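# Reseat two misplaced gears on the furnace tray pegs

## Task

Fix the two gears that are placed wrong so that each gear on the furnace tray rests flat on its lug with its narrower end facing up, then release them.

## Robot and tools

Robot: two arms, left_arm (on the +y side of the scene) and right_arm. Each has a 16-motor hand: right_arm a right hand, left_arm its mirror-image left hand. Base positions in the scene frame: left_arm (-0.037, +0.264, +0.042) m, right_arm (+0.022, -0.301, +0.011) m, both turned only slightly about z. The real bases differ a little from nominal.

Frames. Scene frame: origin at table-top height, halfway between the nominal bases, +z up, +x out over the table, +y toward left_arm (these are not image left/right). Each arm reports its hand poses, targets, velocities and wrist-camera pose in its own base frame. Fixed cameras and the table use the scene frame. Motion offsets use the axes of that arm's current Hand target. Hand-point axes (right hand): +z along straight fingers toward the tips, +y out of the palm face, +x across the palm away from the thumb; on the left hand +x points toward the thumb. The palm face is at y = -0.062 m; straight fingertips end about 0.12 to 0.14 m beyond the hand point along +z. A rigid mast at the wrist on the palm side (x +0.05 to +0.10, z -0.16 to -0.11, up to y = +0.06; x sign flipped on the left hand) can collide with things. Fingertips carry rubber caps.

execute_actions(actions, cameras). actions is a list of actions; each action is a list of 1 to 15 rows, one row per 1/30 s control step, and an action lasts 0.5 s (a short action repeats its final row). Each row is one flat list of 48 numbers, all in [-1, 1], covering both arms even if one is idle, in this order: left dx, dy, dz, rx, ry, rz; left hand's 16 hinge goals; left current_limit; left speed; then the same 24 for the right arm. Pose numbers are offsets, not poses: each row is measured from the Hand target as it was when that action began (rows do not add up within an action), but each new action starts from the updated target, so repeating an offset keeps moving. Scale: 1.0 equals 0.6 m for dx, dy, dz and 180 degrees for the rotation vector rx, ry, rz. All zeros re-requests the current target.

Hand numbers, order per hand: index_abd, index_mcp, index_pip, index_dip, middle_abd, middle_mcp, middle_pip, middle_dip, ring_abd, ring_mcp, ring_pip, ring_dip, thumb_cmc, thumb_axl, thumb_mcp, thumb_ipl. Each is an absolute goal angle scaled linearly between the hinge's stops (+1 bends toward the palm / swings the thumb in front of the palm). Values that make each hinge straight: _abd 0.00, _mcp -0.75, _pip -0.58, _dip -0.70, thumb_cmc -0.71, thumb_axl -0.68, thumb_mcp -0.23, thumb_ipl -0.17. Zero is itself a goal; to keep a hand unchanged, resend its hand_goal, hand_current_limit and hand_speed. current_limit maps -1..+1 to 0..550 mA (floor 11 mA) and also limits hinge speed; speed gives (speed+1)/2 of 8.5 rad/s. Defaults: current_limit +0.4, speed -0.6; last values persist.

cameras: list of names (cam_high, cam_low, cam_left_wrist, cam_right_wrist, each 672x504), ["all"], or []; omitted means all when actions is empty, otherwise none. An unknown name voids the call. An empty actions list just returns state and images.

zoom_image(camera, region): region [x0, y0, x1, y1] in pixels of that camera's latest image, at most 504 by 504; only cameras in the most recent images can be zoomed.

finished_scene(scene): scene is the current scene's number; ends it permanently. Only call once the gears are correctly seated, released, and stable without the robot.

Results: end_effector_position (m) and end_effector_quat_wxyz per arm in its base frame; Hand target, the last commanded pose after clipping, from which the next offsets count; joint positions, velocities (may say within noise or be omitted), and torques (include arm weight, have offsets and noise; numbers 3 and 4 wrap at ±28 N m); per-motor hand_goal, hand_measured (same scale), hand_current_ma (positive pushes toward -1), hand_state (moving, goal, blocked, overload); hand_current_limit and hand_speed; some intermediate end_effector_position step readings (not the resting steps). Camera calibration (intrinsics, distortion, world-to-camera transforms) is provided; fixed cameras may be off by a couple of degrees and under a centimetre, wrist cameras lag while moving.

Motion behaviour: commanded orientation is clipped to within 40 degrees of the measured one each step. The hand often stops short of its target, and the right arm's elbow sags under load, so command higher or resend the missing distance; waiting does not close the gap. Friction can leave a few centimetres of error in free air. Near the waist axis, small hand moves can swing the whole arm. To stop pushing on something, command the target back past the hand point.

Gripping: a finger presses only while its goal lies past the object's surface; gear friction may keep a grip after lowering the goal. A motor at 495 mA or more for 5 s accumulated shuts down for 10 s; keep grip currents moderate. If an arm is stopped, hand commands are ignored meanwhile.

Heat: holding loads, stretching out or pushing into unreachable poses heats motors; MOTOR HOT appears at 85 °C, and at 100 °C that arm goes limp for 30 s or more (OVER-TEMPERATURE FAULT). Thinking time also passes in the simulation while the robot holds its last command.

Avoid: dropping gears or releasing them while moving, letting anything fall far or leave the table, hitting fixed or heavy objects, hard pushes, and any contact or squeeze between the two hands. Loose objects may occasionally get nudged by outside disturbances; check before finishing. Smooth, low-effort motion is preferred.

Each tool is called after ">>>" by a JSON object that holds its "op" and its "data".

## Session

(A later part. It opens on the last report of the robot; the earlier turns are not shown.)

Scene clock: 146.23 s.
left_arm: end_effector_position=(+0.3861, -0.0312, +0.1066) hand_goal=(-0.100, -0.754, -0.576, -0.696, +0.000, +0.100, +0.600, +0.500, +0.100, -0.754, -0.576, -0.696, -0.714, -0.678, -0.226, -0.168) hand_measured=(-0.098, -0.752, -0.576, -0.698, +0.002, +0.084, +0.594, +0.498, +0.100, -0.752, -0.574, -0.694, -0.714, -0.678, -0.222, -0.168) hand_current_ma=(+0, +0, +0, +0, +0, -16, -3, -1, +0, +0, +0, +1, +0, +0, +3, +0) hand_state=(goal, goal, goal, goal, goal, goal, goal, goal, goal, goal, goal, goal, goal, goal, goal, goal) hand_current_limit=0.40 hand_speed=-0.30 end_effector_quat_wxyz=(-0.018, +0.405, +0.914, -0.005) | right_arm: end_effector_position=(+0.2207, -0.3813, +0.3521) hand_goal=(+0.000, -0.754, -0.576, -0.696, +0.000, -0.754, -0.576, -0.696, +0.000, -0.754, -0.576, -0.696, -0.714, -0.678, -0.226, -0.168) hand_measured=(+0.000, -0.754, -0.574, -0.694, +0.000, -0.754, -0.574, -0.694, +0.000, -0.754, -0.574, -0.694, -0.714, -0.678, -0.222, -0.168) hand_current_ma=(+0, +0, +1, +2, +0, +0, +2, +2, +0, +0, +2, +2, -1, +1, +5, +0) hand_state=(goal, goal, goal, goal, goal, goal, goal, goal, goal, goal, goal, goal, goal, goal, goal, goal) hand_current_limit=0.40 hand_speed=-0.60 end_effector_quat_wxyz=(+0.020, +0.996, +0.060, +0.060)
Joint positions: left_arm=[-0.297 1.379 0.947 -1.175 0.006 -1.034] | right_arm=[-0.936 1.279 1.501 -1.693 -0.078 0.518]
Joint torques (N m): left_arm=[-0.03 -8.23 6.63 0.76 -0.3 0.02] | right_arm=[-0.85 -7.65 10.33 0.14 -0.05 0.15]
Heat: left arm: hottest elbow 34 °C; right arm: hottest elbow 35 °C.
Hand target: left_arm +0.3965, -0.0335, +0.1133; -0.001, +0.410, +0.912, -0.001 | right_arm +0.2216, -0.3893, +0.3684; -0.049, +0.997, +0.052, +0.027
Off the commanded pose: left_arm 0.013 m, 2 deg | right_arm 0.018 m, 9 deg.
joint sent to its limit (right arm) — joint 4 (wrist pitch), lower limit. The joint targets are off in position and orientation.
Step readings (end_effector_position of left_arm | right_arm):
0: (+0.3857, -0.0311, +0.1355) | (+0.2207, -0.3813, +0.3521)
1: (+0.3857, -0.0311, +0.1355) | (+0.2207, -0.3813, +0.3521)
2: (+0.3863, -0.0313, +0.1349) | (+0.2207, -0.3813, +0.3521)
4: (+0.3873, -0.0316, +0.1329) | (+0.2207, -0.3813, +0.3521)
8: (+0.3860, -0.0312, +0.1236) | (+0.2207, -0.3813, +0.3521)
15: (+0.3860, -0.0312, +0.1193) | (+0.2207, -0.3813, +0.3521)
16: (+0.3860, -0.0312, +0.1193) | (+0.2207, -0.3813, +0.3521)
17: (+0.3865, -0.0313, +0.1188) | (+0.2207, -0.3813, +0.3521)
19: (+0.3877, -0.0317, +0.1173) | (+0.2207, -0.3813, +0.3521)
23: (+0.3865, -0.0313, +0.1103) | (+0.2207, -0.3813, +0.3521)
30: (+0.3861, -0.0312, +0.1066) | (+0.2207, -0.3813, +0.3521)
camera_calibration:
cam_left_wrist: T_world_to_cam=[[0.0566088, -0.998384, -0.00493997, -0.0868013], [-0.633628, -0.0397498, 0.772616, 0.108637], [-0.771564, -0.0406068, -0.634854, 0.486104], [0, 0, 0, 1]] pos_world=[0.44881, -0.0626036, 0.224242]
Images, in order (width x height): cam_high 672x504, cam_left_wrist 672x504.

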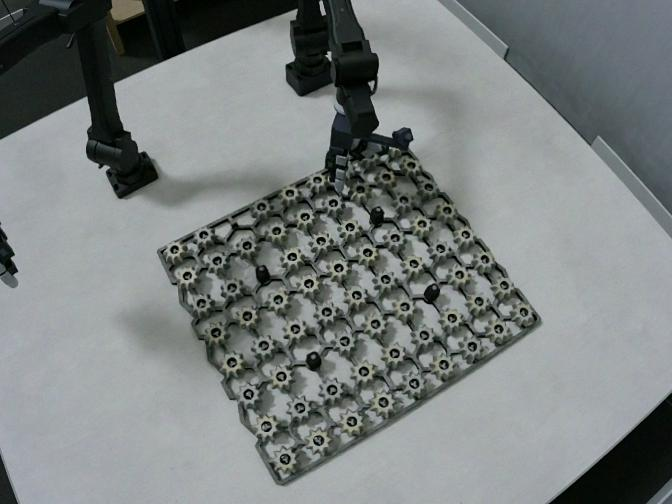

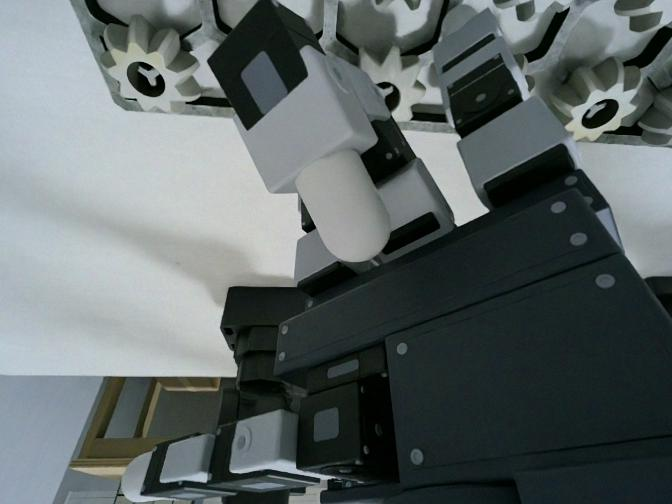

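>>> {"op": "execute_actions", "data": {"actions": [[[0,0,0.003,0,0,0,0.36,-0.754,-0.576,-0.696,0,0.1,0.6,0.5,-0.36,-0.754,-0.576,-0.696,-0.714,-0.678,-0.226,-0.168,0.79,-0.9,0,0,0,0,0,0,0,-0.754,-0.576,-0.696,0,-0.754,-0.576,-0.696,0,-0.754,-0.576,-0.696,-0.714,-0.678,-0.226,-0.168,0.4,-0.6]],[[0,0,0,0,0,0,0.36,-0.754,-0.576,-0.696,0,0.1,0.6,0.5,-0.36,-0.754,-0.576,-0.696,-0.714,-0.678,-0.226,-0.168,0.79,-0.9,0,0,0,0,0,0,0,-0.754,-0.576,-0.696,0,-0.754,-0.576,-0.696,0,-0.754,-0.576,-0.696,-0.714,-0.678,-0.226,-0.168,0.4,-0.6]]], "cameras": ["cam_left_wrist","cam_high"]}}

>>> {"op": "zoom_image", "data": {"camera": "cam_left_wrist", "region": [240, 0, 540, 200]}}

>>> {"op": "zoom_image", "data": {"camera": "cam_high", "region": [290, 100, 410, 200]}}

Scene clock: 147.90 s.
left_arm: end_effector_position=(+0.3863, -0.0313, +0.1056) hand_goal=(+0.360, -0.754, -0.576, -0.696, +0.000, +0.100, +0.600, +0.500, -0.360, -0.754, -0.576, -0.696, -0.714, -0.678, -0.226, -0.168) hand_measured=(+0.094, -0.752, -0.576, -0.698, +0.002, +0.084, +0.594, +0.498, -0.108, -0.754, -0.576, -0.694, -0.714, -0.678, -0.222, -0.168) hand_current_ma=(-492, +0, +0, +0, +0, -16, -3, -1, +492, +0, +0, +0, +0, +0, +3, +0) hand_state=(blocked, goal, goal, goal, goal, goal, goal, goal, blocked, goal, goal, goal, goal, goal, goal, goal) hand_current_limit=0.79 hand_speed=-0.90 end_effector_quat_wxyz=(-0.016, +0.405, +0.914, -0.005) | right_arm: end_effector_position=(+0.2207, -0.3813, +0.3521) hand_goal=(+0.000, -0.754, -0.576, -0.696, +0.000, -0.754, -0.576, -0.696, +0.000, -0.754, -0.576, -0.696, -0.714, -0.678, -0.226, -0.168) hand_measured=(+0.000, -0.754, -0.574, -0.694, +0.000, -0.754, -0.574, -0.694, +0.000, -0.754, -0.574, -0.694, -0.714, -0.678, -0.222, -0.168) hand_current_ma=(+0, +0, +1, +2, +0, +0, +2, +2, +0, +0, +2, +2, -1, +1, +5, +0) hand_state=(goal, goal, goal, goal, goal, goal, goal, goal, goal, goal, goal, goal, goal, goal, goal, goal) hand_current_limit=0.40 hand_speed=-0.60 end_effector_quat_wxyz=(+0.020, +0.996, +0.060, +0.060)
Joint positions: left_arm=[-0.297 1.379 0.944 -1.169 0.006 -1.034] | right_arm=[-0.936 1.279 1.501 -1.693 -0.078 0.518]
Joint torques (N m): left_arm=[-0.03 -7.59 6.61 0.8 -0.3 0.02] | right_arm=[-0.85 -7.53 10.35 0.1 -0.06 0.15]
Heat: left arm: hottest elbow 34 °C; right arm: hottest elbow 35 °C.
Hand target: left_arm +0.3965, -0.0335, +0.1115; -0.001, +0.410, +0.912, -0.001 | right_arm +0.2216, -0.3893, +0.3684; -0.049, +0.997, +0.052, +0.027
Off the commanded pose: left_arm 0.012 m, 2 deg | right_arm 0.018 m, 9 deg.
joint sent to its limit (right arm) — joint 4 (wrist pitch), lower limit. The joint targets are off in position and orientation.
Step readings (end_effector_position of left_arm | right_arm):
0: (+0.3861, -0.0312, +0.1066) | (+0.2207, -0.3813, +0.3521)
1: (+0.3861, -0.0312, +0.1066) | (+0.2207, -0.3813, +0.3521)
2: (+0.3861, -0.0312, +0.1066) | (+0.2207, -0.3813, +0.3521)
4: (+0.3864, -0.0313, +0.1066) | (+0.2207, -0.3813, +0.3521)
8: (+0.3872, -0.0315, +0.1066) | (+0.2207, -0.3813, +0.3521)
15: (+0.3866, -0.0308, +0.1061) | (+0.2207, -0.3813, +0.3521)
16: (+0.3866, -0.0308, +0.1061) | (+0.2207, -0.3813, +0.3521)
17: (+0.3860, -0.0306, +0.1055) | (+0.2207, -0.3813, +0.3521)
19: (+0.3860, -0.0306, +0.1055) | (+0.2207, -0.3813, +0.3521)
23: (+0.3860, -0.0306, +0.1055) | (+0.2207, -0.3813, +0.3521)
30: (+0.3863, -0.0313, +0.1056) | (+0.2207, -0.3813, +0.3521)
camera_calibration:
cam_left_wrist: T_world_to_cam=[[0.0565712, -0.998391, -0.00391689, -0.0870125], [-0.635903, -0.0390557, 0.77078, 0.110675], [-0.769693, -0.0411132, -0.637089, 0.485144], [0, 0, 0, 1]] pos_world=[0.448713, -0.0626042, 0.223433]
Images, in order (width x height): cam_high 672x504, cam_left_wrist 672x504.

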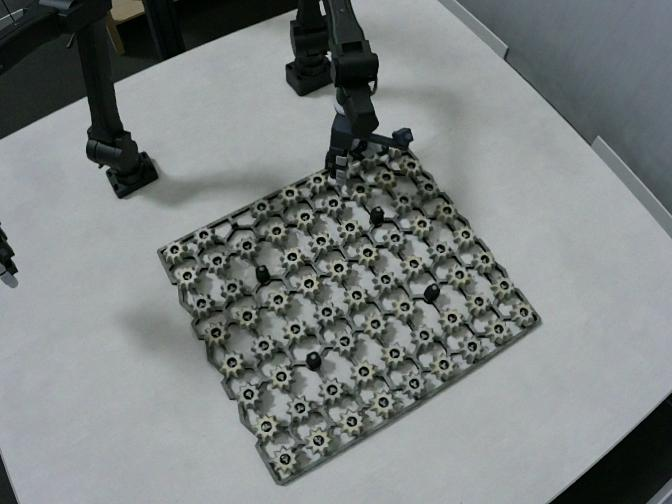

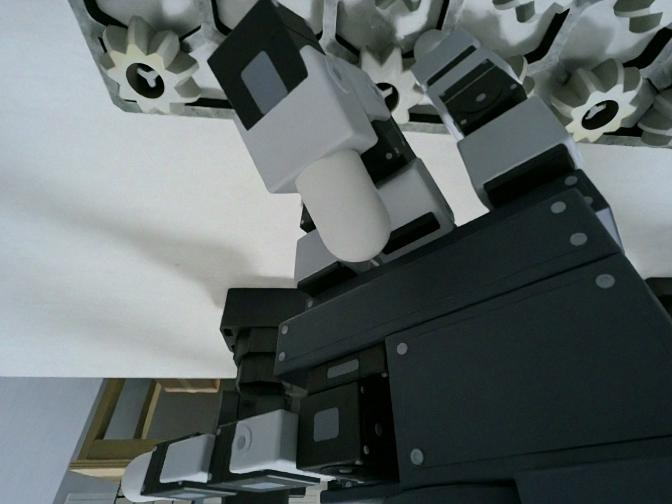

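Scaled by 1.680 from the camera's 672x504 image, which has a finer 960x720 frame.

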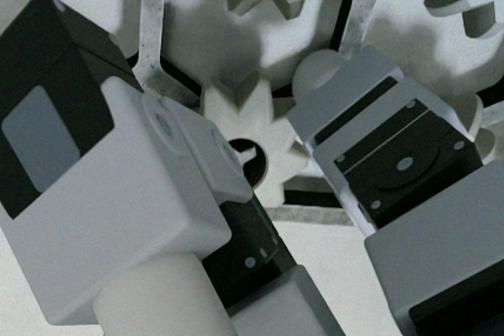

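Scaled by 4.200 from the camera's 672x504 image, which has a finer 960x720 frame.

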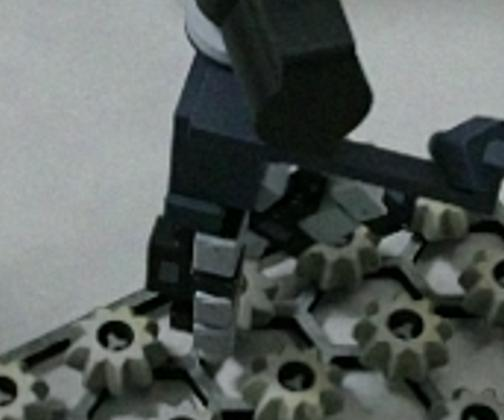

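>>> {"op": "execute_actions", "data": {"actions": [[[0,0,-0.015,0,0,0,0.36,-0.754,-0.576,-0.696,0,0.1,0.6,0.5,-0.36,-0.754,-0.576,-0.696,-0.714,-0.678,-0.226,-0.168,0.79,-0.9,0,0,0,0,0,0,0,-0.754,-0.576,-0.696,0,-0.754,-0.576,-0.696,0,-0.754,-0.576,-0.696,-0.714,-0.678,-0.226,-0.168,0.4,-0.6]],[[0,0,-0.018,0,0,0,0.36,-0.754,-0.576,-0.696,0,0.1,0.6,0.5,-0.36,-0.754,-0.576,-0.696,-0.714,-0.678,-0.226,-0.168,0.79,-0.9,0,0,0,0,0,0,0,-0.754,-0.576,-0.696,0,-0.754,-0.576,-0.696,0,-0.754,-0.576,-0.696,-0.714,-0.678,-0.226,-0.168,0.4,-0.6]],[[0,0,-0.02,0,0,0,0.36,-0.754,-0.576,-0.696,0,0.1,0.6,0.5,-0.36,-0.754,-0.576,-0.696,-0.714,-0.678,-0.226,-0.168,0.79,-0.9,0,0,0,0,0,0,0,-0.754,-0.576,-0.696,0,-0.754,-0.576,-0.696,0,-0.754,-0.576,-0.696,-0.714,-0.678,-0.226,-0.168,0.4,-0.6]],[[0,0,-0.025,0,0,0,0.36,-0.754,-0.576,-0.696,0,0.1,0.6,0.5,-0.36,-0.754,-0.576,-0.696,-0.714,-0.678,-0.226,-0.168,0.79,-0.9,0,0,0,0,0,0,0,-0.754,-0.576,-0.696,0,-0.754,-0.576,-0.696,0,-0.754,-0.576,-0.696,-0.714,-0.678,-0.226,-0.168,0.4,-0.6]]], "cameras": ["cam_left_wrist","cam_high"]}}

>>> {"op": "zoom_image", "data": {"camera": "cam_left_wrist", "region": [240, 0, 540, 200]}}

>>> {"op": "zoom_image", "data": {"camera": "cam_high", "region": [290, 100, 410, 200]}}

Scene clock: 150.70 s.
left_arm: end_effector_position=(+0.3762, -0.0314, +0.1296) hand_goal=(+0.360, -0.754, -0.576, -0.696, +0.000, +0.100, +0.600, +0.500, -0.360, -0.754, -0.576, -0.696, -0.714, -0.678, -0.226, -0.168) hand_measured=(+0.354, -0.748, -0.572, -0.696, +0.002, +0.084, +0.594, +0.498, -0.354, -0.750, -0.574, -0.694, -0.714, -0.678, -0.222, -0.168) hand_current_ma=(-2, +3, +1, +0, +0, -15, -2, -1, +3, +2, +1, +1, +0, +0, +3, +0) hand_state=(goal, goal, goal, goal, goal, goal, goal, goal, goal, goal, goal, goal, goal, goal, goal, goal) hand_current_limit=0.79 hand_speed=-0.90 end_effector_quat_wxyz=(-0.037, +0.412, +0.910, -0.007) | right_arm: end_effector_position=(+0.2207, -0.3813, +0.3521) hand_goal=(+0.000, -0.754, -0.576, -0.696, +0.000, -0.754, -0.576, -0.696, +0.000, -0.754, -0.576, -0.696, -0.714, -0.678, -0.226, -0.168) hand_measured=(+0.000, -0.754, -0.574, -0.694, +0.000, -0.754, -0.574, -0.694, +0.000, -0.754, -0.574, -0.694, -0.714, -0.678, -0.222, -0.168) hand_current_ma=(+0, +0, +1, +2, +0, +0, +2, +2, +0, +0, +2, +2, -1, +1, +5, +0) hand_state=(goal, goal, goal, goal, goal, goal, goal, goal, goal, goal, goal, goal, goal, goal, goal, goal) hand_current_limit=0.40 hand_speed=-0.60 end_effector_quat_wxyz=(+0.020, +0.996, +0.060, +0.060)
Joint positions: left_arm=[-0.305 1.35 0.986 -1.281 0.006 -1.025] | right_arm=[-0.936 1.279 1.501 -1.693 -0.078 0.518]
Joint torques (N m): left_arm=[-0.09 -9.23 9.92 -0.05 -0.33 0] | right_arm=[-0.91 -7.59 10.33 0.12 -0.06 0.15]
Heat: left arm: hottest elbow 34 °C; right arm: hottest elbow 36 °C.
Hand target: left_arm +0.3966, -0.0335, +0.1583; -0.001, +0.410, +0.912, -0.001 | right_arm +0.2216, -0.3893, +0.3684; -0.049, +0.997, +0.052, +0.027
Off the commanded pose: left_arm 0.035 m, 4 deg | right_arm 0.018 m, 9 deg.
joint sent to its limit (right arm) — joint 4 (wrist pitch), lower limit. The joint targets are off in position and orientation.
Step readings (end_effector_position of left_arm | right_arm):
0: (+0.3863, -0.0313, +0.1056) | (+0.2207, -0.3813, +0.3521)
1: (+0.3863, -0.0313, +0.1056) | (+0.2207, -0.3813, +0.3521)
2: (+0.3863, -0.0313, +0.1056) | (+0.2207, -0.3813, +0.3521)
4: (+0.3863, -0.0313, +0.1056) | (+0.2207, -0.3813, +0.3521)
8: (+0.3860, -0.0312, +0.1055) | (+0.2207, -0.3813, +0.3521)
15: (+0.3860, -0.0312, +0.1055) | (+0.2207, -0.3813, +0.3521)
16: (+0.3860, -0.0312, +0.1055) | (+0.2207, -0.3813, +0.3521)
17: (+0.3860, -0.0312, +0.1055) | (+0.2207, -0.3813, +0.3521)
19: (+0.3860, -0.0312, +0.1055) | (+0.2207, -0.3813, +0.3521)
23: (+0.3852, -0.0315, +0.1055) | (+0.2207, -0.3813, +0.3521)
30: (+0.3854, -0.0322, +0.1060) | (+0.2207, -0.3813, +0.3521)
31: (+0.3854, -0.0322, +0.1060) | (+0.2207, -0.3813, +0.3521)
32: (+0.3850, -0.0321, +0.1060) | (+0.2207, -0.3813, +0.3521)
34: (+0.3841, -0.0315, +0.1077) | (+0.2207, -0.3813, +0.3521)
38: (+0.3828, -0.0308, +0.1106) | (+0.2207, -0.3813, +0.3521)
45: (+0.3841, -0.0302, +0.1176) | (+0.2207, -0.3813, +0.3521)
46: (+0.3849, -0.0305, +0.1198) | (+0.2207, -0.3813, +0.3521)
47: (+0.3856, -0.0316, +0.1213) | (+0.2207, -0.3813, +0.3521)
49: (+0.3845, -0.0321, +0.1251) | (+0.2207, -0.3813, +0.3521)
53: (+0.3773, -0.0317, +0.1280) | (+0.2207, -0.3813, +0.3521)
60: (+0.3760, -0.0313, +0.1290) | (+0.2207, -0.3813, +0.3521)
camera_calibration:
cam_left_wrist: T_world_to_cam=[[0.0393378, -0.999072, -0.0175691, -0.0782088], [-0.60551, -0.0378209, 0.794939, 0.0712698], [-0.794865, -0.0206329, -0.606436, 0.498785], [0, 0, 0, 1]] pos_world=[0.442698, -0.0651493, 0.244452]
Images, in order (width x height): cam_high 672x504, cam_left_wrist 672x504.

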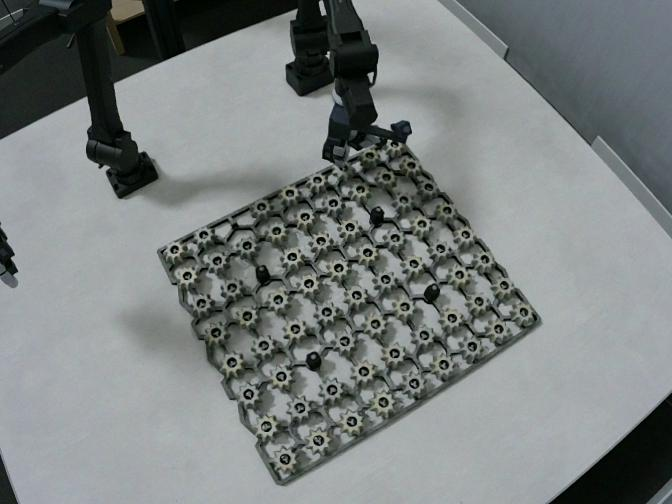

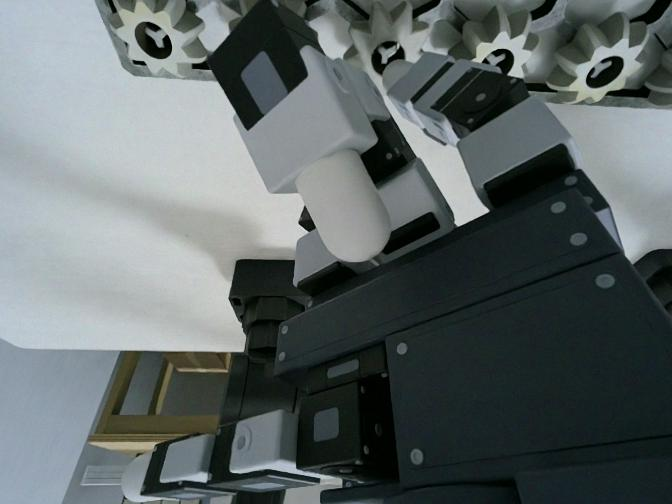

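Scaled by 1.680 from the camera's 672x504 image, which has a finer 960x720 frame.

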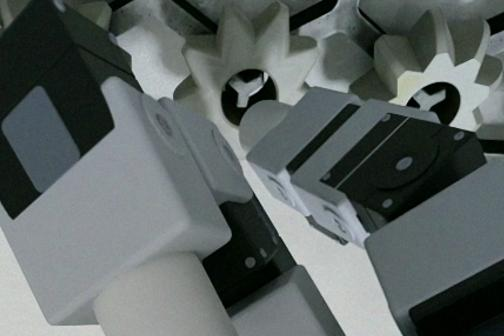

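Scaled by 4.200 from the camera's 672x504 image, which has a finer 960x720 frame.

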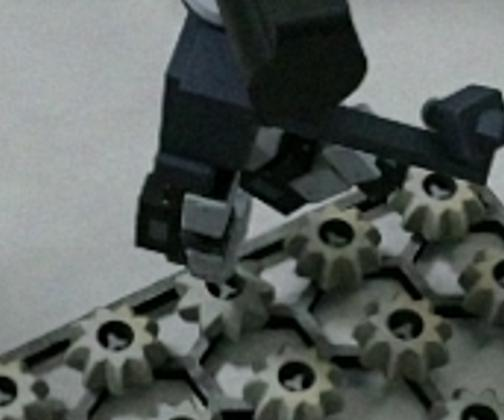

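>>> {"op": "execute_actions", "data": {"actions": [[[0,0,-0.025,0,0,0,0.36,-0.754,-0.576,-0.696,0,0.1,0.6,0.5,-0.36,-0.754,-0.576,-0.696,-0.714,-0.678,-0.226,-0.168,0.6,-0.7,0,0,0,0,0,0,0,-0.754,-0.576,-0.696,0,-0.754,-0.576,-0.696,0,-0.754,-0.576,-0.696,-0.714,-0.678,-0.226,-0.168,0.4,-0.6]],[[0,0,-0.025,0,0,0,-0.1,-0.754,-0.576,-0.696,0,0.1,0.6,0.5,0.1,-0.754,-0.576,-0.696,-0.714,-0.678,-0.226,-0.168,0.6,-0.6,0,0,0,0,0,0,0,-0.754,-0.576,-0.696,0,-0.754,-0.576,-0.696,0,-0.754,-0.576,-0.696,-0.714,-0.678,-0.226,-0.168,0.4,-0.6]],[[0,0,0,0,0,0,-0.1,-0.754,-0.576,-0.696,0,0.1,0.6,0.5,0.1,-0.754,-0.576,-0.696,-0.714,-0.678,-0.226,-0.168,0.6,-0.5,0,0,0,0,0,0,0,-0.754,-0.576,-0.696,0,-0.754,-0.576,-0.696,0,-0.754,-0.576,-0.696,-0.714,-0.678,-0.226,-0.168,0.4,-0.6]]], "cameras": ["cam_left_wrist","cam_high"]}}

>>> {"op": "zoom_image", "data": {"camera": "cam_left_wrist", "region": [300, 0, 480, 120]}}

>>> {"op": "zoom_image", "data": {"camera": "cam_high", "region": [290, 120, 410, 220]}}

Scene clock: 152.87 s.
left_arm: end_effector_position=(+0.3788, -0.0322, +0.1597) hand_goal=(-0.100, -0.754, -0.576, -0.696, +0.000, +0.100, +0.600, +0.500, +0.100, -0.754, -0.576, -0.696, -0.714, -0.678, -0.226, -0.168) hand_measured=(-0.096, -0.748, -0.572, -0.696, +0.002, +0.084, +0.594, +0.498, +0.096, -0.750, -0.574, -0.694, -0.714, -0.678, -0.222, -0.168) hand_current_ma=(+1, +3, +1, +0, +0, -15, -2, -1, -1, +2, +1, +1, +0, +0, +3, +0) hand_state=(goal, goal, goal, goal, goal, goal, goal, goal, goal, goal, goal, goal, goal, goal, goal, goal) hand_current_limit=0.60 hand_speed=-0.50 end_effector_quat_wxyz=(-0.035, +0.412, +0.910, -0.007) | right_arm: end_effector_position=(+0.2207, -0.3813, +0.3521) hand_goal=(+0.000, -0.754, -0.576, -0.696, +0.000, -0.754, -0.576, -0.696, +0.000, -0.754, -0.576, -0.696, -0.714, -0.678, -0.226, -0.168) hand_measured=(+0.000, -0.754, -0.574, -0.694, +0.000, -0.754, -0.574, -0.694, +0.000, -0.754, -0.574, -0.694, -0.714, -0.678, -0.222, -0.168) hand_current_ma=(+0, +0, +1, +2, +0, +0, +2, +2, +0, +0, +2, +2, -1, +1, +5, +0) hand_state=(goal, goal, goal, goal, goal, goal, goal, goal, goal, goal, goal, goal, goal, goal, goal, goal) hand_current_limit=0.40 hand_speed=-0.60 end_effector_quat_wxyz=(+0.020, +0.996, +0.060, +0.060)
Joint positions: left_arm=[-0.305 1.329 1.049 -1.362 0.006 -1.025] | right_arm=[-0.936 1.279 1.501 -1.693 -0.078 0.518]
Joint torques (N m): left_arm=[0.09 -9.05 10.17 -0.09 -0.33 0.01] | right_arm=[-0.79 -7.47 10.33 0.09 -0.05 0.15]
Heat: left arm: hottest elbow 34 °C; right arm: hottest elbow 36 °C.
Hand target: left_arm +0.3966, -0.0335, +0.1883; -0.001, +0.410, +0.912, -0.001 | right_arm +0.2216, -0.3893, +0.3684; -0.049, +0.997, +0.052, +0.027
Off the commanded pose: left_arm 0.034 m, 4 deg | right_arm 0.018 m, 9 deg.
joint sent to its limit (right arm) — joint 4 (wrist pitch), lower limit. The joint targets are off in position and orientation.
Step readings (end_effector_position of left_arm | right_arm):
0: (+0.3762, -0.0314, +0.1296) | (+0.2207, -0.3813, +0.3521)
1: (+0.3762, -0.0314, +0.1296) | (+0.2207, -0.3813, +0.3521)
2: (+0.3764, -0.0314, +0.1301) | (+0.2207, -0.3813, +0.3521)
4: (+0.3750, -0.0310, +0.1323) | (+0.2207, -0.3813, +0.3521)
8: (+0.3769, -0.0316, +0.1404) | (+0.2207, -0.3813, +0.3521)
15: (+0.3782, -0.0320, +0.1459) | (+0.2207, -0.3813, +0.3521)
16: (+0.3782, -0.0320, +0.1459) | (+0.2207, -0.3813, +0.3521)
17: (+0.3775, -0.0318, +0.1459) | (+0.2207, -0.3813, +0.3521)
19: (+0.3760, -0.0313, +0.1481) | (+0.2207, -0.3813, +0.3521)
23: (+0.3776, -0.0318, +0.1553) | (+0.2207, -0.3813, +0.3521)
30: (+0.3792, -0.0323, +0.1597) | (+0.2207, -0.3813, +0.3521)
31: (+0.3788, -0.0322, +0.1597) | (+0.2207, -0.3813, +0.3521)
32: (+0.3788, -0.0322, +0.1597) | (+0.2207, -0.3813, +0.3521)
34: (+0.3788, -0.0322, +0.1597) | (+0.2207, -0.3813, +0.3521)
38: (+0.3788, -0.0322, +0.1597) | (+0.2207, -0.3813, +0.3521)
45: (+0.3788, -0.0322, +0.1597) | (+0.2207, -0.3813, +0.3521)
camera_calibration:
cam_left_wrist: T_world_to_cam=[[0.0394501, -0.999085, -0.0165353, -0.0787966], [-0.60785, -0.0371293, 0.793183, 0.0499867], [-0.793071, -0.0212401, -0.608758, 0.518752], [0, 0, 0, 1]] pos_world=[0.4449, -0.0658502, 0.274843]
Images, in order (width x height): cam_high 672x504, cam_left_wrist 672x504.

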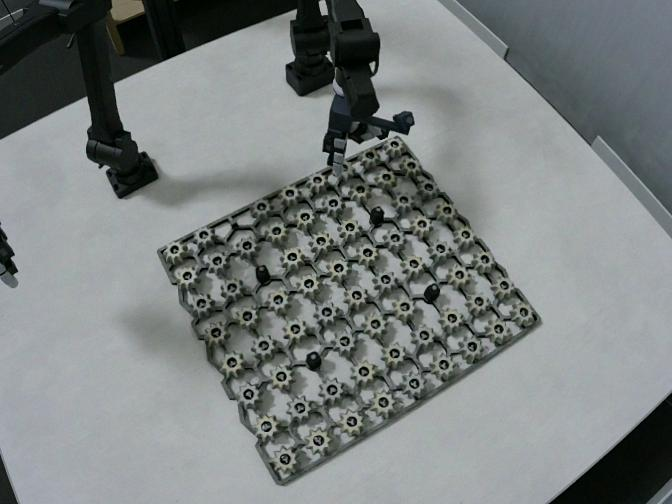

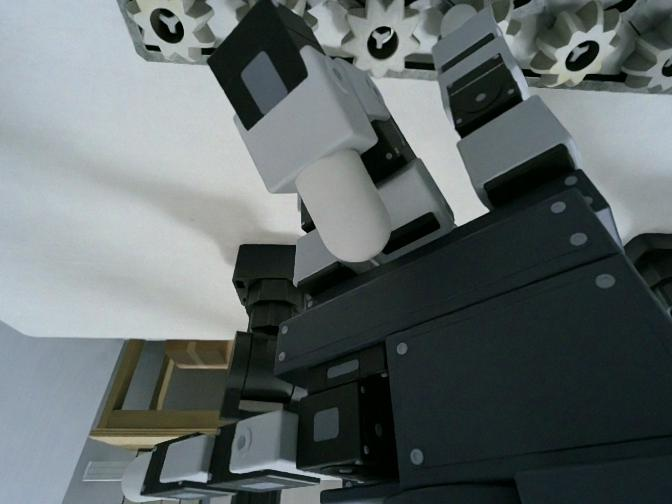

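Scaled by 2.800 from the camera's 672x504 image, which has a finer 960x720 frame.

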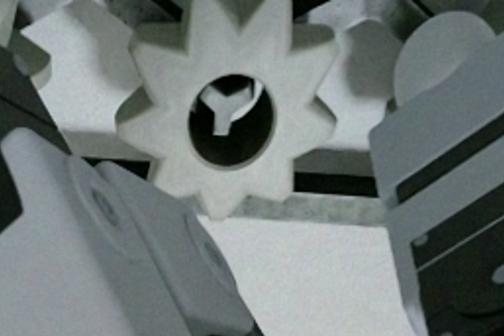

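Scaled by 4.200 from the camera's 672x504 image, which has a finer 960x720 frame.

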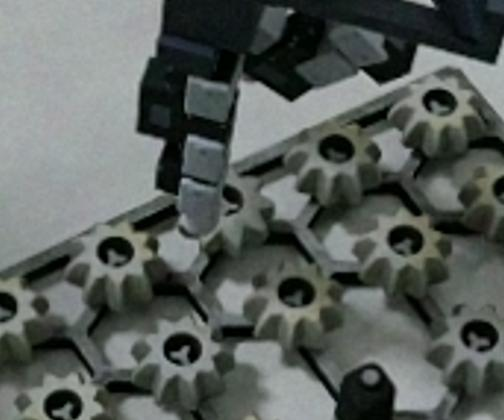

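>>> {"op": "execute_actions", "data": {"actions": [[[0,-0.03,-0.04,0,0,0,-0.1,-0.754,-0.576,-0.696,0,0.1,0.6,0.5,0.1,-0.754,-0.576,-0.696,-0.714,-0.678,-0.226,-0.168,0.6,-0.5,0,0,0,0,0,0,0,-0.754,-0.576,-0.696,0,-0.754,-0.576,-0.696,0,-0.754,-0.576,-0.696,-0.714,-0.678,-0.226,-0.168,0.4,-0.6]],[[0.02,-0.04,-0.04,0,0,0,-0.1,-0.754,-0.576,-0.696,0,0.1,0.6,0.5,0.1,-0.754,-0.576,-0.696,-0.714,-0.678,-0.226,-0.168,0.6,-0.5,0,0,0,0,0,0,0,-0.754,-0.576,-0.696,0,-0.754,-0.576,-0.696,0,-0.754,-0.576,-0.696,-0.714,-0.678,-0.226,-0.168,0.4,-0.6]]], "cameras": ["cam_left_wrist","cam_high"]}}

>>> {"op": "zoom_image", "data": {"camera": "cam_left_wrist", "region": [240, 0, 480, 160]}}

>>> {"op": "zoom_image", "data": {"camera": "cam_high", "region": [290, 120, 410, 220]}}

Scene clock: 155.03 s.
left_arm: end_effector_position=(+0.3443, -0.0479, +0.2106) hand_goal=(-0.100, -0.754, -0.576, -0.696, +0.000, +0.100, +0.600, +0.500, +0.100, -0.754, -0.576, -0.696, -0.714, -0.678, -0.226, -0.168) hand_measured=(-0.096, -0.750, -0.574, -0.696, +0.002, +0.084, +0.594, +0.498, +0.098, -0.752, -0.574, -0.694, -0.714, -0.678, -0.222, -0.168) hand_current_ma=(+1, +1, +1, +0, +0, -15, -2, -1, -1, +1, +1, +1, +0, +0, +3, +0) hand_state=(goal, goal, goal, goal, goal, goal, goal, goal, goal, goal, goal, goal, goal, goal, goal, goal) hand_current_limit=0.60 hand_speed=-0.50 end_effector_quat_wxyz=(-0.031, +0.416, +0.909, -0.005) | right_arm: end_effector_position=(+0.2207, -0.3813, +0.3521) hand_goal=(+0.000, -0.754, -0.576, -0.696, +0.000, -0.754, -0.576, -0.696, +0.000, -0.754, -0.576, -0.696, -0.714, -0.678, -0.226, -0.168) hand_measured=(+0.000, -0.754, -0.574, -0.694, +0.000, -0.754, -0.574, -0.694, +0.000, -0.754, -0.574, -0.694, -0.714, -0.678, -0.222, -0.168) hand_current_ma=(+0, +0, +1, +2, +0, +0, +2, +2, +0, +0, +2, +2, -1, +1, +5, +0) hand_state=(goal, goal, goal, goal, goal, goal, goal, goal, goal, goal, goal, goal, goal, goal, goal, goal) hand_current_limit=0.40 hand_speed=-0.60 end_effector_quat_wxyz=(+0.020, +0.996, +0.060, +0.060)
Joint positions: left_arm=[-0.383 1.22 1.089 -1.502 0.007 -1.096] | right_arm=[-0.936 1.279 1.501 -1.693 -0.078 0.518]
Joint torques (N m): left_arm=[-0.56 -7.06 10.5 0.02 -0.33 -0.13] | right_arm=[-0.85 -7.47 10.33 0.1 -0.05 0.15]
Heat: left arm: hottest elbow 35 °C; right arm: hottest elbow 36 °C.
Hand target: left_arm +0.3573, -0.0523, +0.2363; -0.001, +0.410, +0.912, -0.001 | right_arm +0.2216, -0.3893, +0.3684; -0.049, +0.997, +0.052, +0.027
Off the commanded pose: left_arm 0.029 m, 4 deg | right_arm 0.018 m, 9 deg.
joint sent to its limit (right arm) — joint 4 (wrist pitch), lower limit. The joint targets are off in position and orientation.
Step readings (end_effector_position of left_arm | right_arm):
0: (+0.3788, -0.0322, +0.1597) | (+0.2207, -0.3813, +0.3521)
1: (+0.3788, -0.0322, +0.1597) | (+0.2207, -0.3813, +0.3521)
2: (+0.3784, -0.0321, +0.1602) | (+0.2207, -0.3813, +0.3521)
4: (+0.3772, -0.0316, +0.1630) | (+0.2207, -0.3813, +0.3521)
8: (+0.3703, -0.0336, +0.1764) | (+0.2207, -0.3813, +0.3521)
15: (+0.3695, -0.0413, +0.1857) | (+0.2207, -0.3813, +0.3521)
16: (+0.3690, -0.0411, +0.1857) | (+0.2207, -0.3813, +0.3521)
17: (+0.3684, -0.0408, +0.1862) | (+0.2207, -0.3813, +0.3521)
19: (+0.3645, -0.0401, +0.1889) | (+0.2207, -0.3813, +0.3521)
23: (+0.3501, -0.0428, +0.2008) | (+0.2207, -0.3813, +0.3521)
30: (+0.3451, -0.0484, +0.2106) | (+0.2207, -0.3813, +0.3521)
camera_calibration:
cam_left_wrist: T_world_to_cam=[[0.0318858, -0.999359, -0.0162703, -0.0898124], [-0.615445, -0.0324578, 0.787511, -0.00785691], [-0.787535, -0.0150969, -0.616085, 0.521992], [0, 0, 0, 1]] pos_world=[0.409115, -0.0821293, 0.326318]
Images, in order (width x height): cam_high 672x504, cam_left_wrist 672x504.

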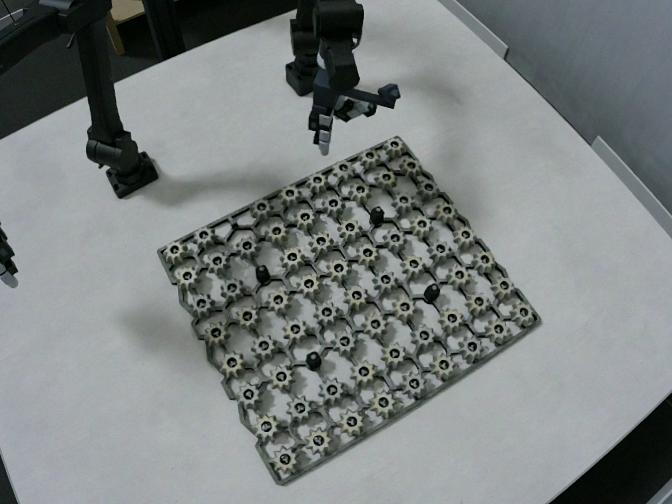

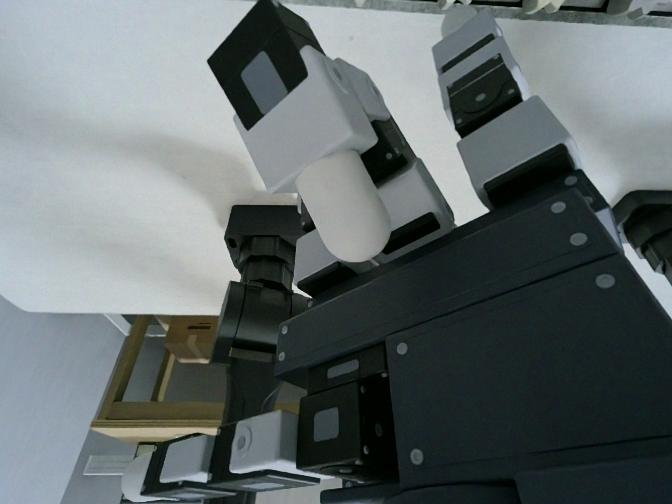

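Scaled by 2.100 from the camera's 672x504 image, which has a finer 960x720 frame.

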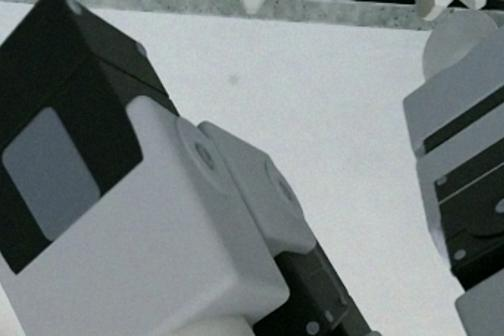

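Scaled by 4.200 from the camera's 672x504 image, which has a finer 960x720 frame.

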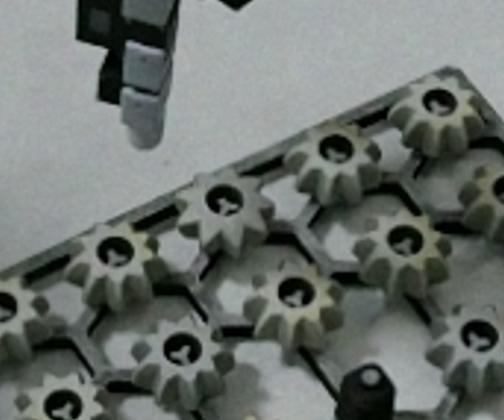

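>>> {"op": "execute_actions", "data": {"actions": [[[-0.01,0.03,0.015,0,0,0,-0.1,-0.754,-0.576,-0.696,0,0.1,0.6,0.5,0.1,-0.754,-0.576,-0.696,-0.714,-0.678,-0.226,-0.168,0.6,-0.5,0,0,0,0,0,0,0,-0.754,-0.576,-0.696,0,-0.754,-0.576,-0.696,0,-0.754,-0.576,-0.696,-0.714,-0.678,-0.226,-0.168,0.4,-0.6]],[[-0.0101,0.0313,0.035,0,0,0,-0.1,-0.754,-0.576,-0.696,0,0.1,0.6,0.5,0.1,-0.754,-0.576,-0.696,-0.714,-0.678,-0.226,-0.168,0.6,-0.5,0,0,0,0,0,0,0,-0.754,-0.576,-0.696,0,-0.754,-0.576,-0.696,0,-0.754,-0.576,-0.696,-0.714,-0.678,-0.226,-0.168,0.4,-0.6]],[[0,0,0.035,0,0,0,-0.1,-0.754,-0.576,-0.696,0,0.1,0.6,0.5,0.1,-0.754,-0.576,-0.696,-0.714,-0.678,-0.226,-0.168,0.6,-0.5,0,0,0,0,0,0,0,-0.754,-0.576,-0.696,0,-0.754,-0.576,-0.696,0,-0.754,-0.576,-0.696,-0.714,-0.678,-0.226,-0.168,0.4,-0.6]],[[0,0,0.04,0,0,0,-0.1,-0.754,-0.576,-0.696,0,0.1,0.6,0.5,0.1,-0.754,-0.576,-0.696,-0.714,-0.678,-0.226,-0.168,0.6,-0.5,0,0,0,0,0,0,0,-0.754,-0.576,-0.696,0,-0.754,-0.576,-0.696,0,-0.754,-0.576,-0.696,-0.714,-0.678,-0.226,-0.168,0.4,-0.6]]], "cameras": ["cam_left_wrist","cam_high"]}}

>>> {"op": "zoom_image", "data": {"camera": "cam_left_wrist", "region": [240, 0, 540, 200]}}

>>> {"op": "zoom_image", "data": {"camera": "cam_high", "region": [290, 120, 410, 220]}}

Scene clock: 159.00 s.
left_arm: end_effector_position=(+0.3821, -0.0351, +0.1528) hand_goal=(-0.100, -0.754, -0.576, -0.696, +0.000, +0.100, +0.600, +0.500, +0.100, -0.754, -0.576, -0.696, -0.714, -0.678, -0.226, -0.168) hand_measured=(-0.096, -0.752, -0.574, -0.696, +0.002, +0.084, +0.594, +0.498, +0.098, -0.752, -0.574, -0.694, -0.714, -0.678, -0.222, -0.168) hand_current_ma=(+1, +1, +1, +0, +0, -15, -2, -1, -1, +1, +1, +1, +0, +0, +3, +0) hand_state=(goal, goal, goal, goal, goal, goal, goal, goal, goal, goal, goal, goal, goal, goal, goal, goal) hand_current_limit=0.60 hand_speed=-0.50 end_effector_quat_wxyz=(-0.020, +0.405, +0.914, -0.005) | right_arm: end_effector_position=(+0.2207, -0.3813, +0.3521) hand_goal=(+0.000, -0.754, -0.576, -0.696, +0.000, -0.754, -0.576, -0.696, +0.000, -0.754, -0.576, -0.696, -0.714, -0.678, -0.226, -0.168) hand_measured=(+0.000, -0.754, -0.574, -0.694, +0.000, -0.754, -0.574, -0.694, +0.000, -0.754, -0.574, -0.694, -0.714, -0.678, -0.222, -0.168) hand_current_ma=(+0, +0, +1, +2, +0, +0, +2, +2, +0, +0, +2, +2, -1, +1, +5, +0) hand_state=(goal, goal, goal, goal, goal, goal, goal, goal, goal, goal, goal, goal, goal, goal, goal, goal) hand_current_limit=0.40 hand_speed=-0.60 end_effector_quat_wxyz=(+0.020, +0.996, +0.060, +0.060)
Joint positions: left_arm=[-0.311 1.329 1.029 -1.311 0.006 -1.048] | right_arm=[-0.936 1.279 1.501 -1.693 -0.078 0.518]
Joint torques (N m): left_arm=[0.09 -7.77 7.09 0.8 -0.29 0.04] | right_arm=[-0.85 -7.65 10.33 0.09 -0.06 0.15]
Heat: left arm: hottest elbow 35 °C; right arm: hottest elbow 36 °C.
Hand target: left_arm +0.3927, -0.0370, +0.1613; -0.001, +0.410, +0.912, -0.001 | right_arm +0.2216, -0.3893, +0.3684; -0.049, +0.997, +0.052, +0.027
Off the commanded pose: left_arm 0.014 m, 2 deg | right_arm 0.018 m, 9 deg.
joint sent to its limit (right arm) — joint 4 (wrist pitch), lower limit. The joint targets are off in position and orientation.
Step readings (end_effector_position of left_arm | right_arm):
0: (+0.3443, -0.0479, +0.2106) | (+0.2207, -0.3813, +0.3521)
1: (+0.3443, -0.0479, +0.2106) | (+0.2207, -0.3813, +0.3521)
2: (+0.3443, -0.0479, +0.2106) | (+0.2207, -0.3813, +0.3521)
4: (+0.3453, -0.0472, +0.2098) | (+0.2207, -0.3813, +0.3521)
8: (+0.3495, -0.0438, +0.2062) | (+0.2207, -0.3813, +0.3521)
15: (+0.3520, -0.0381, +0.2032) | (+0.2207, -0.3813, +0.3521)
16: (+0.3521, -0.0382, +0.2032) | (+0.2207, -0.3813, +0.3521)
17: (+0.3534, -0.0387, +0.2026) | (+0.2207, -0.3813, +0.3521)
19: (+0.3585, -0.0402, +0.2006) | (+0.2207, -0.3813, +0.3521)
23: (+0.3688, -0.0369, +0.1921) | (+0.2207, -0.3813, +0.3521)
30: (+0.3734, -0.0316, +0.1863) | (+0.2207, -0.3813, +0.3521)
31: (+0.3734, -0.0322, +0.1863) | (+0.2207, -0.3813, +0.3521)
32: (+0.3745, -0.0326, +0.1864) | (+0.2207, -0.3813, +0.3521)
34: (+0.3785, -0.0338, +0.1865) | (+0.2207, -0.3813, +0.3521)
38: (+0.3838, -0.0356, +0.1845) | (+0.2207, -0.3813, +0.3521)
45: (+0.3831, -0.0354, +0.1789) | (+0.2207, -0.3813, +0.3521)
46: (+0.3831, -0.0354, +0.1789) | (+0.2207, -0.3813, +0.3521)
47: (+0.3836, -0.0355, +0.1778) | (+0.2207, -0.3813, +0.3521)
49: (+0.3846, -0.0359, +0.1728) | (+0.2207, -0.3813, +0.3521)
53: (+0.3816, -0.0349, +0.1588) | (+0.2207, -0.3813, +0.3521)
60: (+0.3821, -0.0351, +0.1528) | (+0.2207, -0.3813, +0.3521)
camera_calibration:
cam_left_wrist: T_world_to_cam=[[0.0565816, -0.998373, -0.00710332, -0.0898769], [-0.630288, -0.0412368, 0.775265, 0.0686194], [-0.774297, -0.0393886, -0.631596, 0.512815], [0, 0, 0, 1]] pos_world=[0.445406, -0.0667019, 0.270055]
Images, in order (width x height): cam_high 672x504, cam_left_wrist 672x504.

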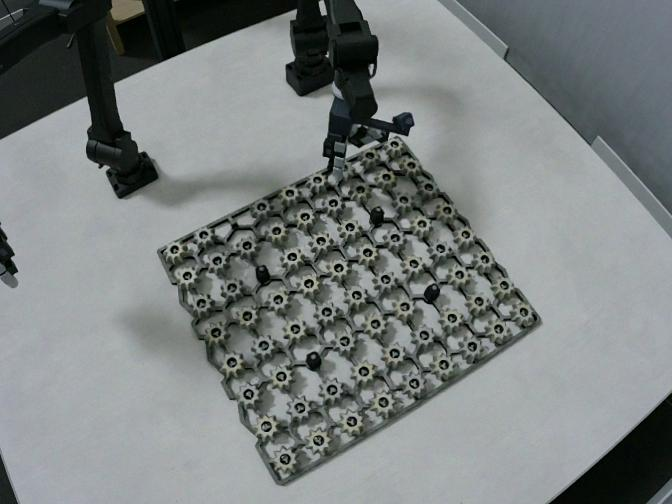

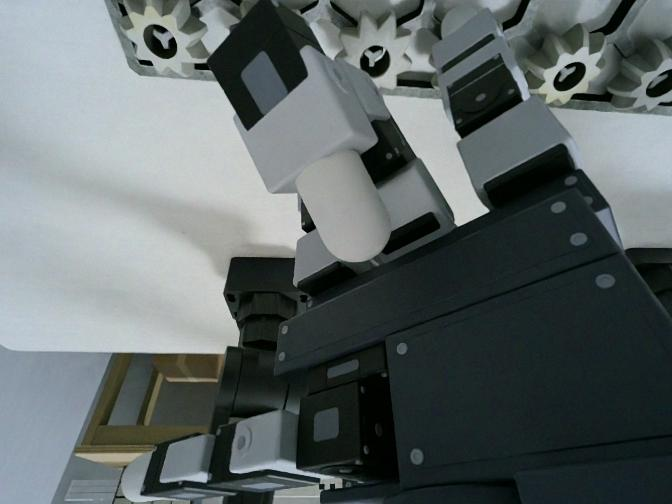

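Scaled by 1.680 from the camera's 672x504 image, which has a finer 960x720 frame.

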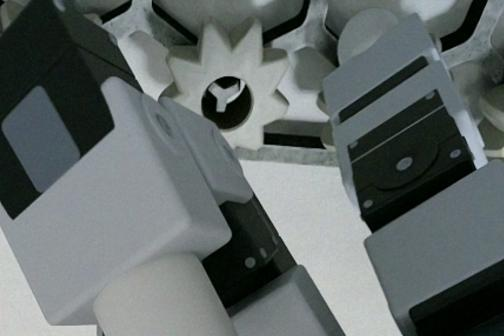

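Scaled by 4.200 from the camera's 672x504 image, which has a finer 960x720 frame.

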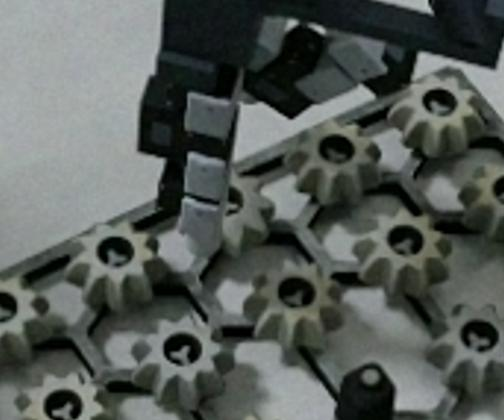

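>>> {"op": "zoom_image", "data": {"camera": "cam_left_wrist", "region": [320, 0, 440, 100]}}

Scaled by 4.200 from the camera's 672x504 image, which has a finer 960x720 frame.

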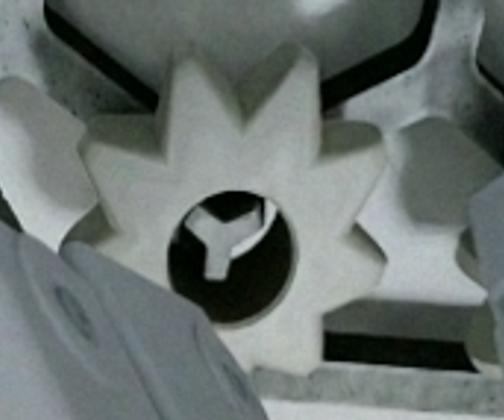

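>>> {"op": "execute_actions", "data": {"actions": [[[0,-0.0025,0.035,0,0,0.008,-0.1,-0.754,-0.576,-0.696,0,0.1,0.6,0.5,0.1,-0.754,-0.576,-0.696,-0.714,-0.678,-0.226,-0.168,0.6,-0.5,0,0,0,0,0,0,0,-0.754,-0.576,-0.696,0,-0.754,-0.576,-0.696,0,-0.754,-0.576,-0.696,-0.714,-0.678,-0.226,-0.168,0.4,-0.6]],[[0,0,0.03,0,0,0,-0.1,-0.754,-0.576,-0.696,0,0.1,0.6,0.5,0.1,-0.754,-0.576,-0.696,-0.714,-0.678,-0.226,-0.168,0.6,-0.5,0,0,0,0,0,0,0,-0.754,-0.576,-0.696,0,-0.754,-0.576,-0.696,0,-0.754,-0.576,-0.696,-0.714,-0.678,-0.226,-0.168,0.4,-0.6]],[[0,0,0.018,0,0,0,-0.1,-0.754,-0.576,-0.696,0,0.1,0.6,0.5,0.1,-0.754,-0.576,-0.696,-0.714,-0.678,-0.226,-0.168,0.6,-0.5,0,0,0,0,0,0,0,-0.754,-0.576,-0.696,0,-0.754,-0.576,-0.696,0,-0.754,-0.576,-0.696,-0.714,-0.678,-0.226,-0.168,0.4,-0.6]]], "cameras": ["cam_left_wrist"]}}

>>> {"op": "zoom_image", "data": {"camera": "cam_left_wrist", "region": [300, 0, 500, 130]}}

Scene clock: 161.73 s.
left_arm: end_effector_position=(+0.3811, -0.0353, +0.1054) hand_goal=(-0.100, -0.754, -0.576, -0.696, +0.000, +0.100, +0.600, +0.500, +0.100, -0.754, -0.576, -0.696, -0.714, -0.678, -0.226, -0.168) hand_measured=(-0.096, -0.752, -0.574, -0.696, +0.002, +0.084, +0.594, +0.498, +0.098, -0.752, -0.574, -0.694, -0.714, -0.678, -0.222, -0.168) hand_current_ma=(+1, +1, +1, +0, +0, -15, -2, -1, -1, +1, +1, +1, +0, +0, +3, +0) hand_state=(goal, goal, goal, goal, goal, goal, goal, goal, goal, goal, goal, goal, goal, goal, goal, goal) hand_current_limit=0.60 hand_speed=-0.50 end_effector_quat_wxyz=(-0.017, +0.415, +0.910, -0.005) | right_arm: end_effector_position=(+0.2207, -0.3813, +0.3521) hand_goal=(+0.000, -0.754, -0.576, -0.696, +0.000, -0.754, -0.576, -0.696, +0.000, -0.754, -0.576, -0.696, -0.714, -0.678, -0.226, -0.168) hand_measured=(+0.000, -0.754, -0.574, -0.694, +0.000, -0.754, -0.574, -0.694, +0.000, -0.754, -0.574, -0.694, -0.714, -0.678, -0.222, -0.168) hand_current_ma=(+0, +0, +1, +2, +0, +0, +2, +2, +0, +0, +2, +2, -1, +1, +5, +0) hand_state=(goal, goal, goal, goal, goal, goal, goal, goal, goal, goal, goal, goal, goal, goal, goal, goal) hand_current_limit=0.40 hand_speed=-0.60 end_effector_quat_wxyz=(+0.020, +0.996, +0.060, +0.060)
Joint positions: left_arm=[-0.311 1.366 0.931 -1.17 0.006 -1.025] | right_arm=[-0.936 1.279 1.501 -1.693 -0.078 0.518]
Joint torques (N m): left_arm=[0.03 -7.94 6.67 0.76 -0.3 0.03] | right_arm=[-0.85 -7.47 10.35 0.09 -0.05 0.15]
Heat: left arm: hottest elbow 35 °C; right arm: hottest elbow 36 °C.
Hand target: left_arm +0.3915, -0.0380, +0.1115; +0.000, +0.421, +0.907, -0.001 | right_arm +0.2216, -0.3893, +0.3684; -0.049, +0.997, +0.052, +0.027
Off the commanded pose: left_arm 0.012 m, 2 deg | right_arm 0.018 m, 9 deg.
joint sent to its limit (right arm) — joint 4 (wrist pitch), lower limit. The joint targets are off in position and orientation.
Step readings (end_effector_position of left_arm | right_arm):
0: (+0.3821, -0.0351, +0.1528) | (+0.2207, -0.3813, +0.3521)
1: (+0.3825, -0.0352, +0.1528) | (+0.2207, -0.3813, +0.3521)
2: (+0.3826, -0.0353, +0.1517) | (+0.2207, -0.3813, +0.3521)
4: (+0.3840, -0.0358, +0.1479) | (+0.2207, -0.3813, +0.3521)
8: (+0.3804, -0.0349, +0.1373) | (+0.2207, -0.3813, +0.3521)
15: (+0.3807, -0.0351, +0.1330) | (+0.2207, -0.3813, +0.3521)
16: (+0.3808, -0.0352, +0.1330) | (+0.2207, -0.3813, +0.3521)
17: (+0.3817, -0.0355, +0.1325) | (+0.2207, -0.3813, +0.3521)
19: (+0.3829, -0.0358, +0.1299) | (+0.2207, -0.3813, +0.3521)
23: (+0.3813, -0.0353, +0.1202) | (+0.2207, -0.3813, +0.3521)
30: (+0.3808, -0.0352, +0.1154) | (+0.2207, -0.3813, +0.3521)
31: (+0.3811, -0.0353, +0.1154) | (+0.2207, -0.3813, +0.3521)
32: (+0.3813, -0.0354, +0.1149) | (+0.2207, -0.3813, +0.3521)
34: (+0.3821, -0.0356, +0.1134) | (+0.2207, -0.3813, +0.3521)
38: (+0.3819, -0.0356, +0.1086) | (+0.2207, -0.3813, +0.3521)
45: (+0.3811, -0.0353, +0.1054) | (+0.2207, -0.3813, +0.3521)
camera_calibration:
cam_left_wrist: T_world_to_cam=[[0.0335894, -0.999427, -0.00413943, -0.0819578], [-0.63546, -0.0245534, 0.771743, 0.107592], [-0.771403, -0.0232919, -0.635921, 0.481994], [0, 0, 0, 1]] pos_world=[0.442935, -0.0680425, 0.223137]
Images, in order (width x height): cam_left_wrist 672x504.

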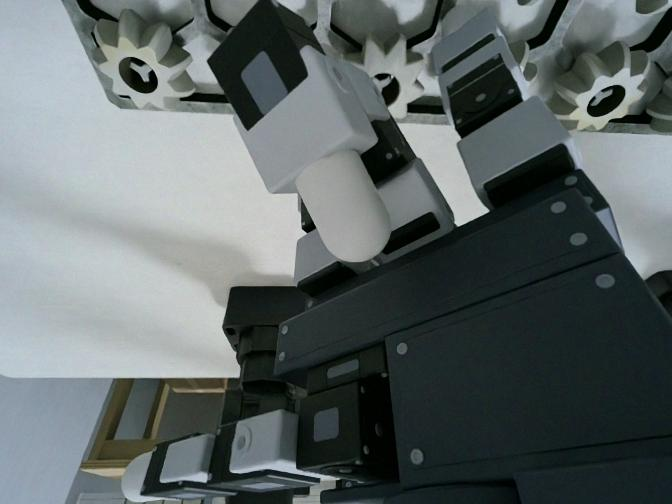

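Scaled by 2.520 from the camera's 672x504 image, which has a finer 960x720 frame.

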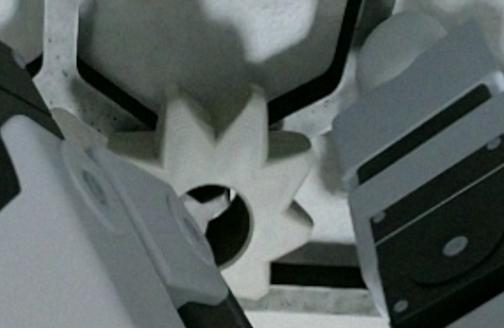

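>>> {"op": "execute_actions", "data": {"actions": [[[0,0,0.012,0,0,0,-0.1,-0.754,-0.576,-0.696,0,0.1,0.6,0.5,0.1,-0.754,-0.576,-0.696,-0.714,-0.678,-0.226,-0.168,0.6,-0.5,0,0,0,0,0,0,0,-0.754,-0.576,-0.696,0,-0.754,-0.576,-0.696,0,-0.754,-0.576,-0.696,-0.714,-0.678,-0.226,-0.168,0.4,-0.6]],[[0,0,-0.025,0,0,0,-0.1,-0.754,-0.576,-0.696,0,0.1,0.6,0.5,0.1,-0.754,-0.576,-0.696,-0.714,-0.678,-0.226,-0.168,0.6,-0.5,0,0,0,0,0,0,0,-0.754,-0.576,-0.696,0,-0.754,-0.576,-0.696,0,-0.754,-0.576,-0.696,-0.714,-0.678,-0.226,-0.168,0.4,-0.6]],[[0,0,-0.013,0,0,0,-0.1,-0.754,-0.576,-0.696,0,0.1,0.6,0.5,0.1,-0.754,-0.576,-0.696,-0.714,-0.678,-0.226,-0.168,0.6,-0.5,0,0,0,0,0,0,0,-0.754,-0.576,-0.696,0,-0.754,-0.576,-0.696,0,-0.754,-0.576,-0.696,-0.714,-0.678,-0.226,-0.168,0.4,-0.6]]], "cameras": []}}

Scene clock: 163.97 s.
left_arm: end_effector_position=(+0.3708, -0.0320, +0.1007) hand_goal=(-0.100, -0.754, -0.576, -0.696, +0.000, +0.100, +0.600, +0.500, +0.100, -0.754, -0.576, -0.696, -0.714, -0.678, -0.226, -0.168) hand_measured=(-0.096, -0.752, -0.574, -0.696, +0.002, +0.084, +0.594, +0.498, +0.102, -0.752, -0.574, -0.694, -0.714, -0.678, -0.222, -0.168) hand_current_ma=(+1, +1, +1, +0, +0, -15, -2, -1, +0, +1, +1, +1, +0, +0, +3, +0) hand_state=(goal, goal, goal, goal, goal, goal, goal, goal, goal, goal, goal, goal, goal, goal, goal, goal) hand_current_limit=0.60 hand_speed=-0.50 end_effector_quat_wxyz=(-0.034, +0.415, +0.909, -0.007) | right_arm: end_effector_position=(+0.2207, -0.3813, +0.3521) hand_goal=(+0.000, -0.754, -0.576, -0.696, +0.000, -0.754, -0.576, -0.696, +0.000, -0.754, -0.576, -0.696, -0.714, -0.678, -0.226, -0.168) hand_measured=(+0.000, -0.754, -0.574, -0.694, +0.000, -0.754, -0.574, -0.694, +0.000, -0.754, -0.574, -0.694, -0.714, -0.678, -0.222, -0.168) hand_current_ma=(+0, +0, +1, +2, +0, +0, +2, +2, +0, +0, +2, +2, -1, +1, +5, +0) hand_state=(goal, goal, goal, goal, goal, goal, goal, goal, goal, goal, goal, goal, goal, goal, goal, goal) hand_current_limit=0.40 hand_speed=-0.60 end_effector_quat_wxyz=(+0.020, +0.996, +0.060, +0.060)
Joint positions: left_arm=[-0.311 1.366 0.918 -1.193 0.006 -1.025] | right_arm=[-0.936 1.279 1.501 -1.693 -0.078 0.518]
Joint torques (N m): left_arm=[-0.09 -9.29 9.29 -0.03 -0.32 0.06] | right_arm=[-0.79 -7.59 10.36 0.13 -0.05 0.15]
Heat: left arm: hottest elbow 35 °C; right arm: hottest elbow 36 °C.
Hand target: left_arm +0.3916, -0.0380, +0.1271; +0.000, +0.421, +0.907, -0.001 | right_arm +0.2216, -0.3893, +0.3684; -0.049, +0.997, +0.052, +0.027
Off the commanded pose: left_arm 0.034 m, 4 deg | right_arm 0.018 m, 9 deg.
joint sent to its limit (right arm) — joint 4 (wrist pitch), lower limit. The joint targets are off in position and orientation.
Step readings (end_effector_position of left_arm | right_arm):
0: (+0.3811, -0.0353, +0.1054) | (+0.2207, -0.3813, +0.3521)
1: (+0.3811, -0.0353, +0.1054) | (+0.2207, -0.3813, +0.3521)
2: (+0.3818, -0.0356, +0.1054) | (+0.2207, -0.3813, +0.3521)
4: (+0.3821, -0.0356, +0.1044) | (+0.2207, -0.3813, +0.3521)
8: (+0.3817, -0.0355, +0.1007) | (+0.2207, -0.3813, +0.3521)
15: (+0.3812, -0.0353, +0.0986) | (+0.2207, -0.3813, +0.3521)
16: (+0.3812, -0.0353, +0.0986) | (+0.2207, -0.3813, +0.3521)
17: (+0.3812, -0.0353, +0.0986) | (+0.2207, -0.3813, +0.3521)
19: (+0.3804, -0.0351, +0.0986) | (+0.2207, -0.3813, +0.3521)
23: (+0.3779, -0.0343, +0.0984) | (+0.2207, -0.3813, +0.3521)
30: (+0.3772, -0.0340, +0.0984) | (+0.2207, -0.3813, +0.3521)
31: (+0.3772, -0.0340, +0.0984) | (+0.2207, -0.3813, +0.3521)
32: (+0.3772, -0.0340, +0.0984) | (+0.2207, -0.3813, +0.3521)
34: (+0.3765, -0.0338, +0.0989) | (+0.2207, -0.3813, +0.3521)
38: (+0.3718, -0.0323, +0.0997) | (+0.2207, -0.3813, +0.3521)
45: (+0.3708, -0.0320, +0.1007) | (+0.2207, -0.3813, +0.3521)
No camera images: "cameras" was empty.


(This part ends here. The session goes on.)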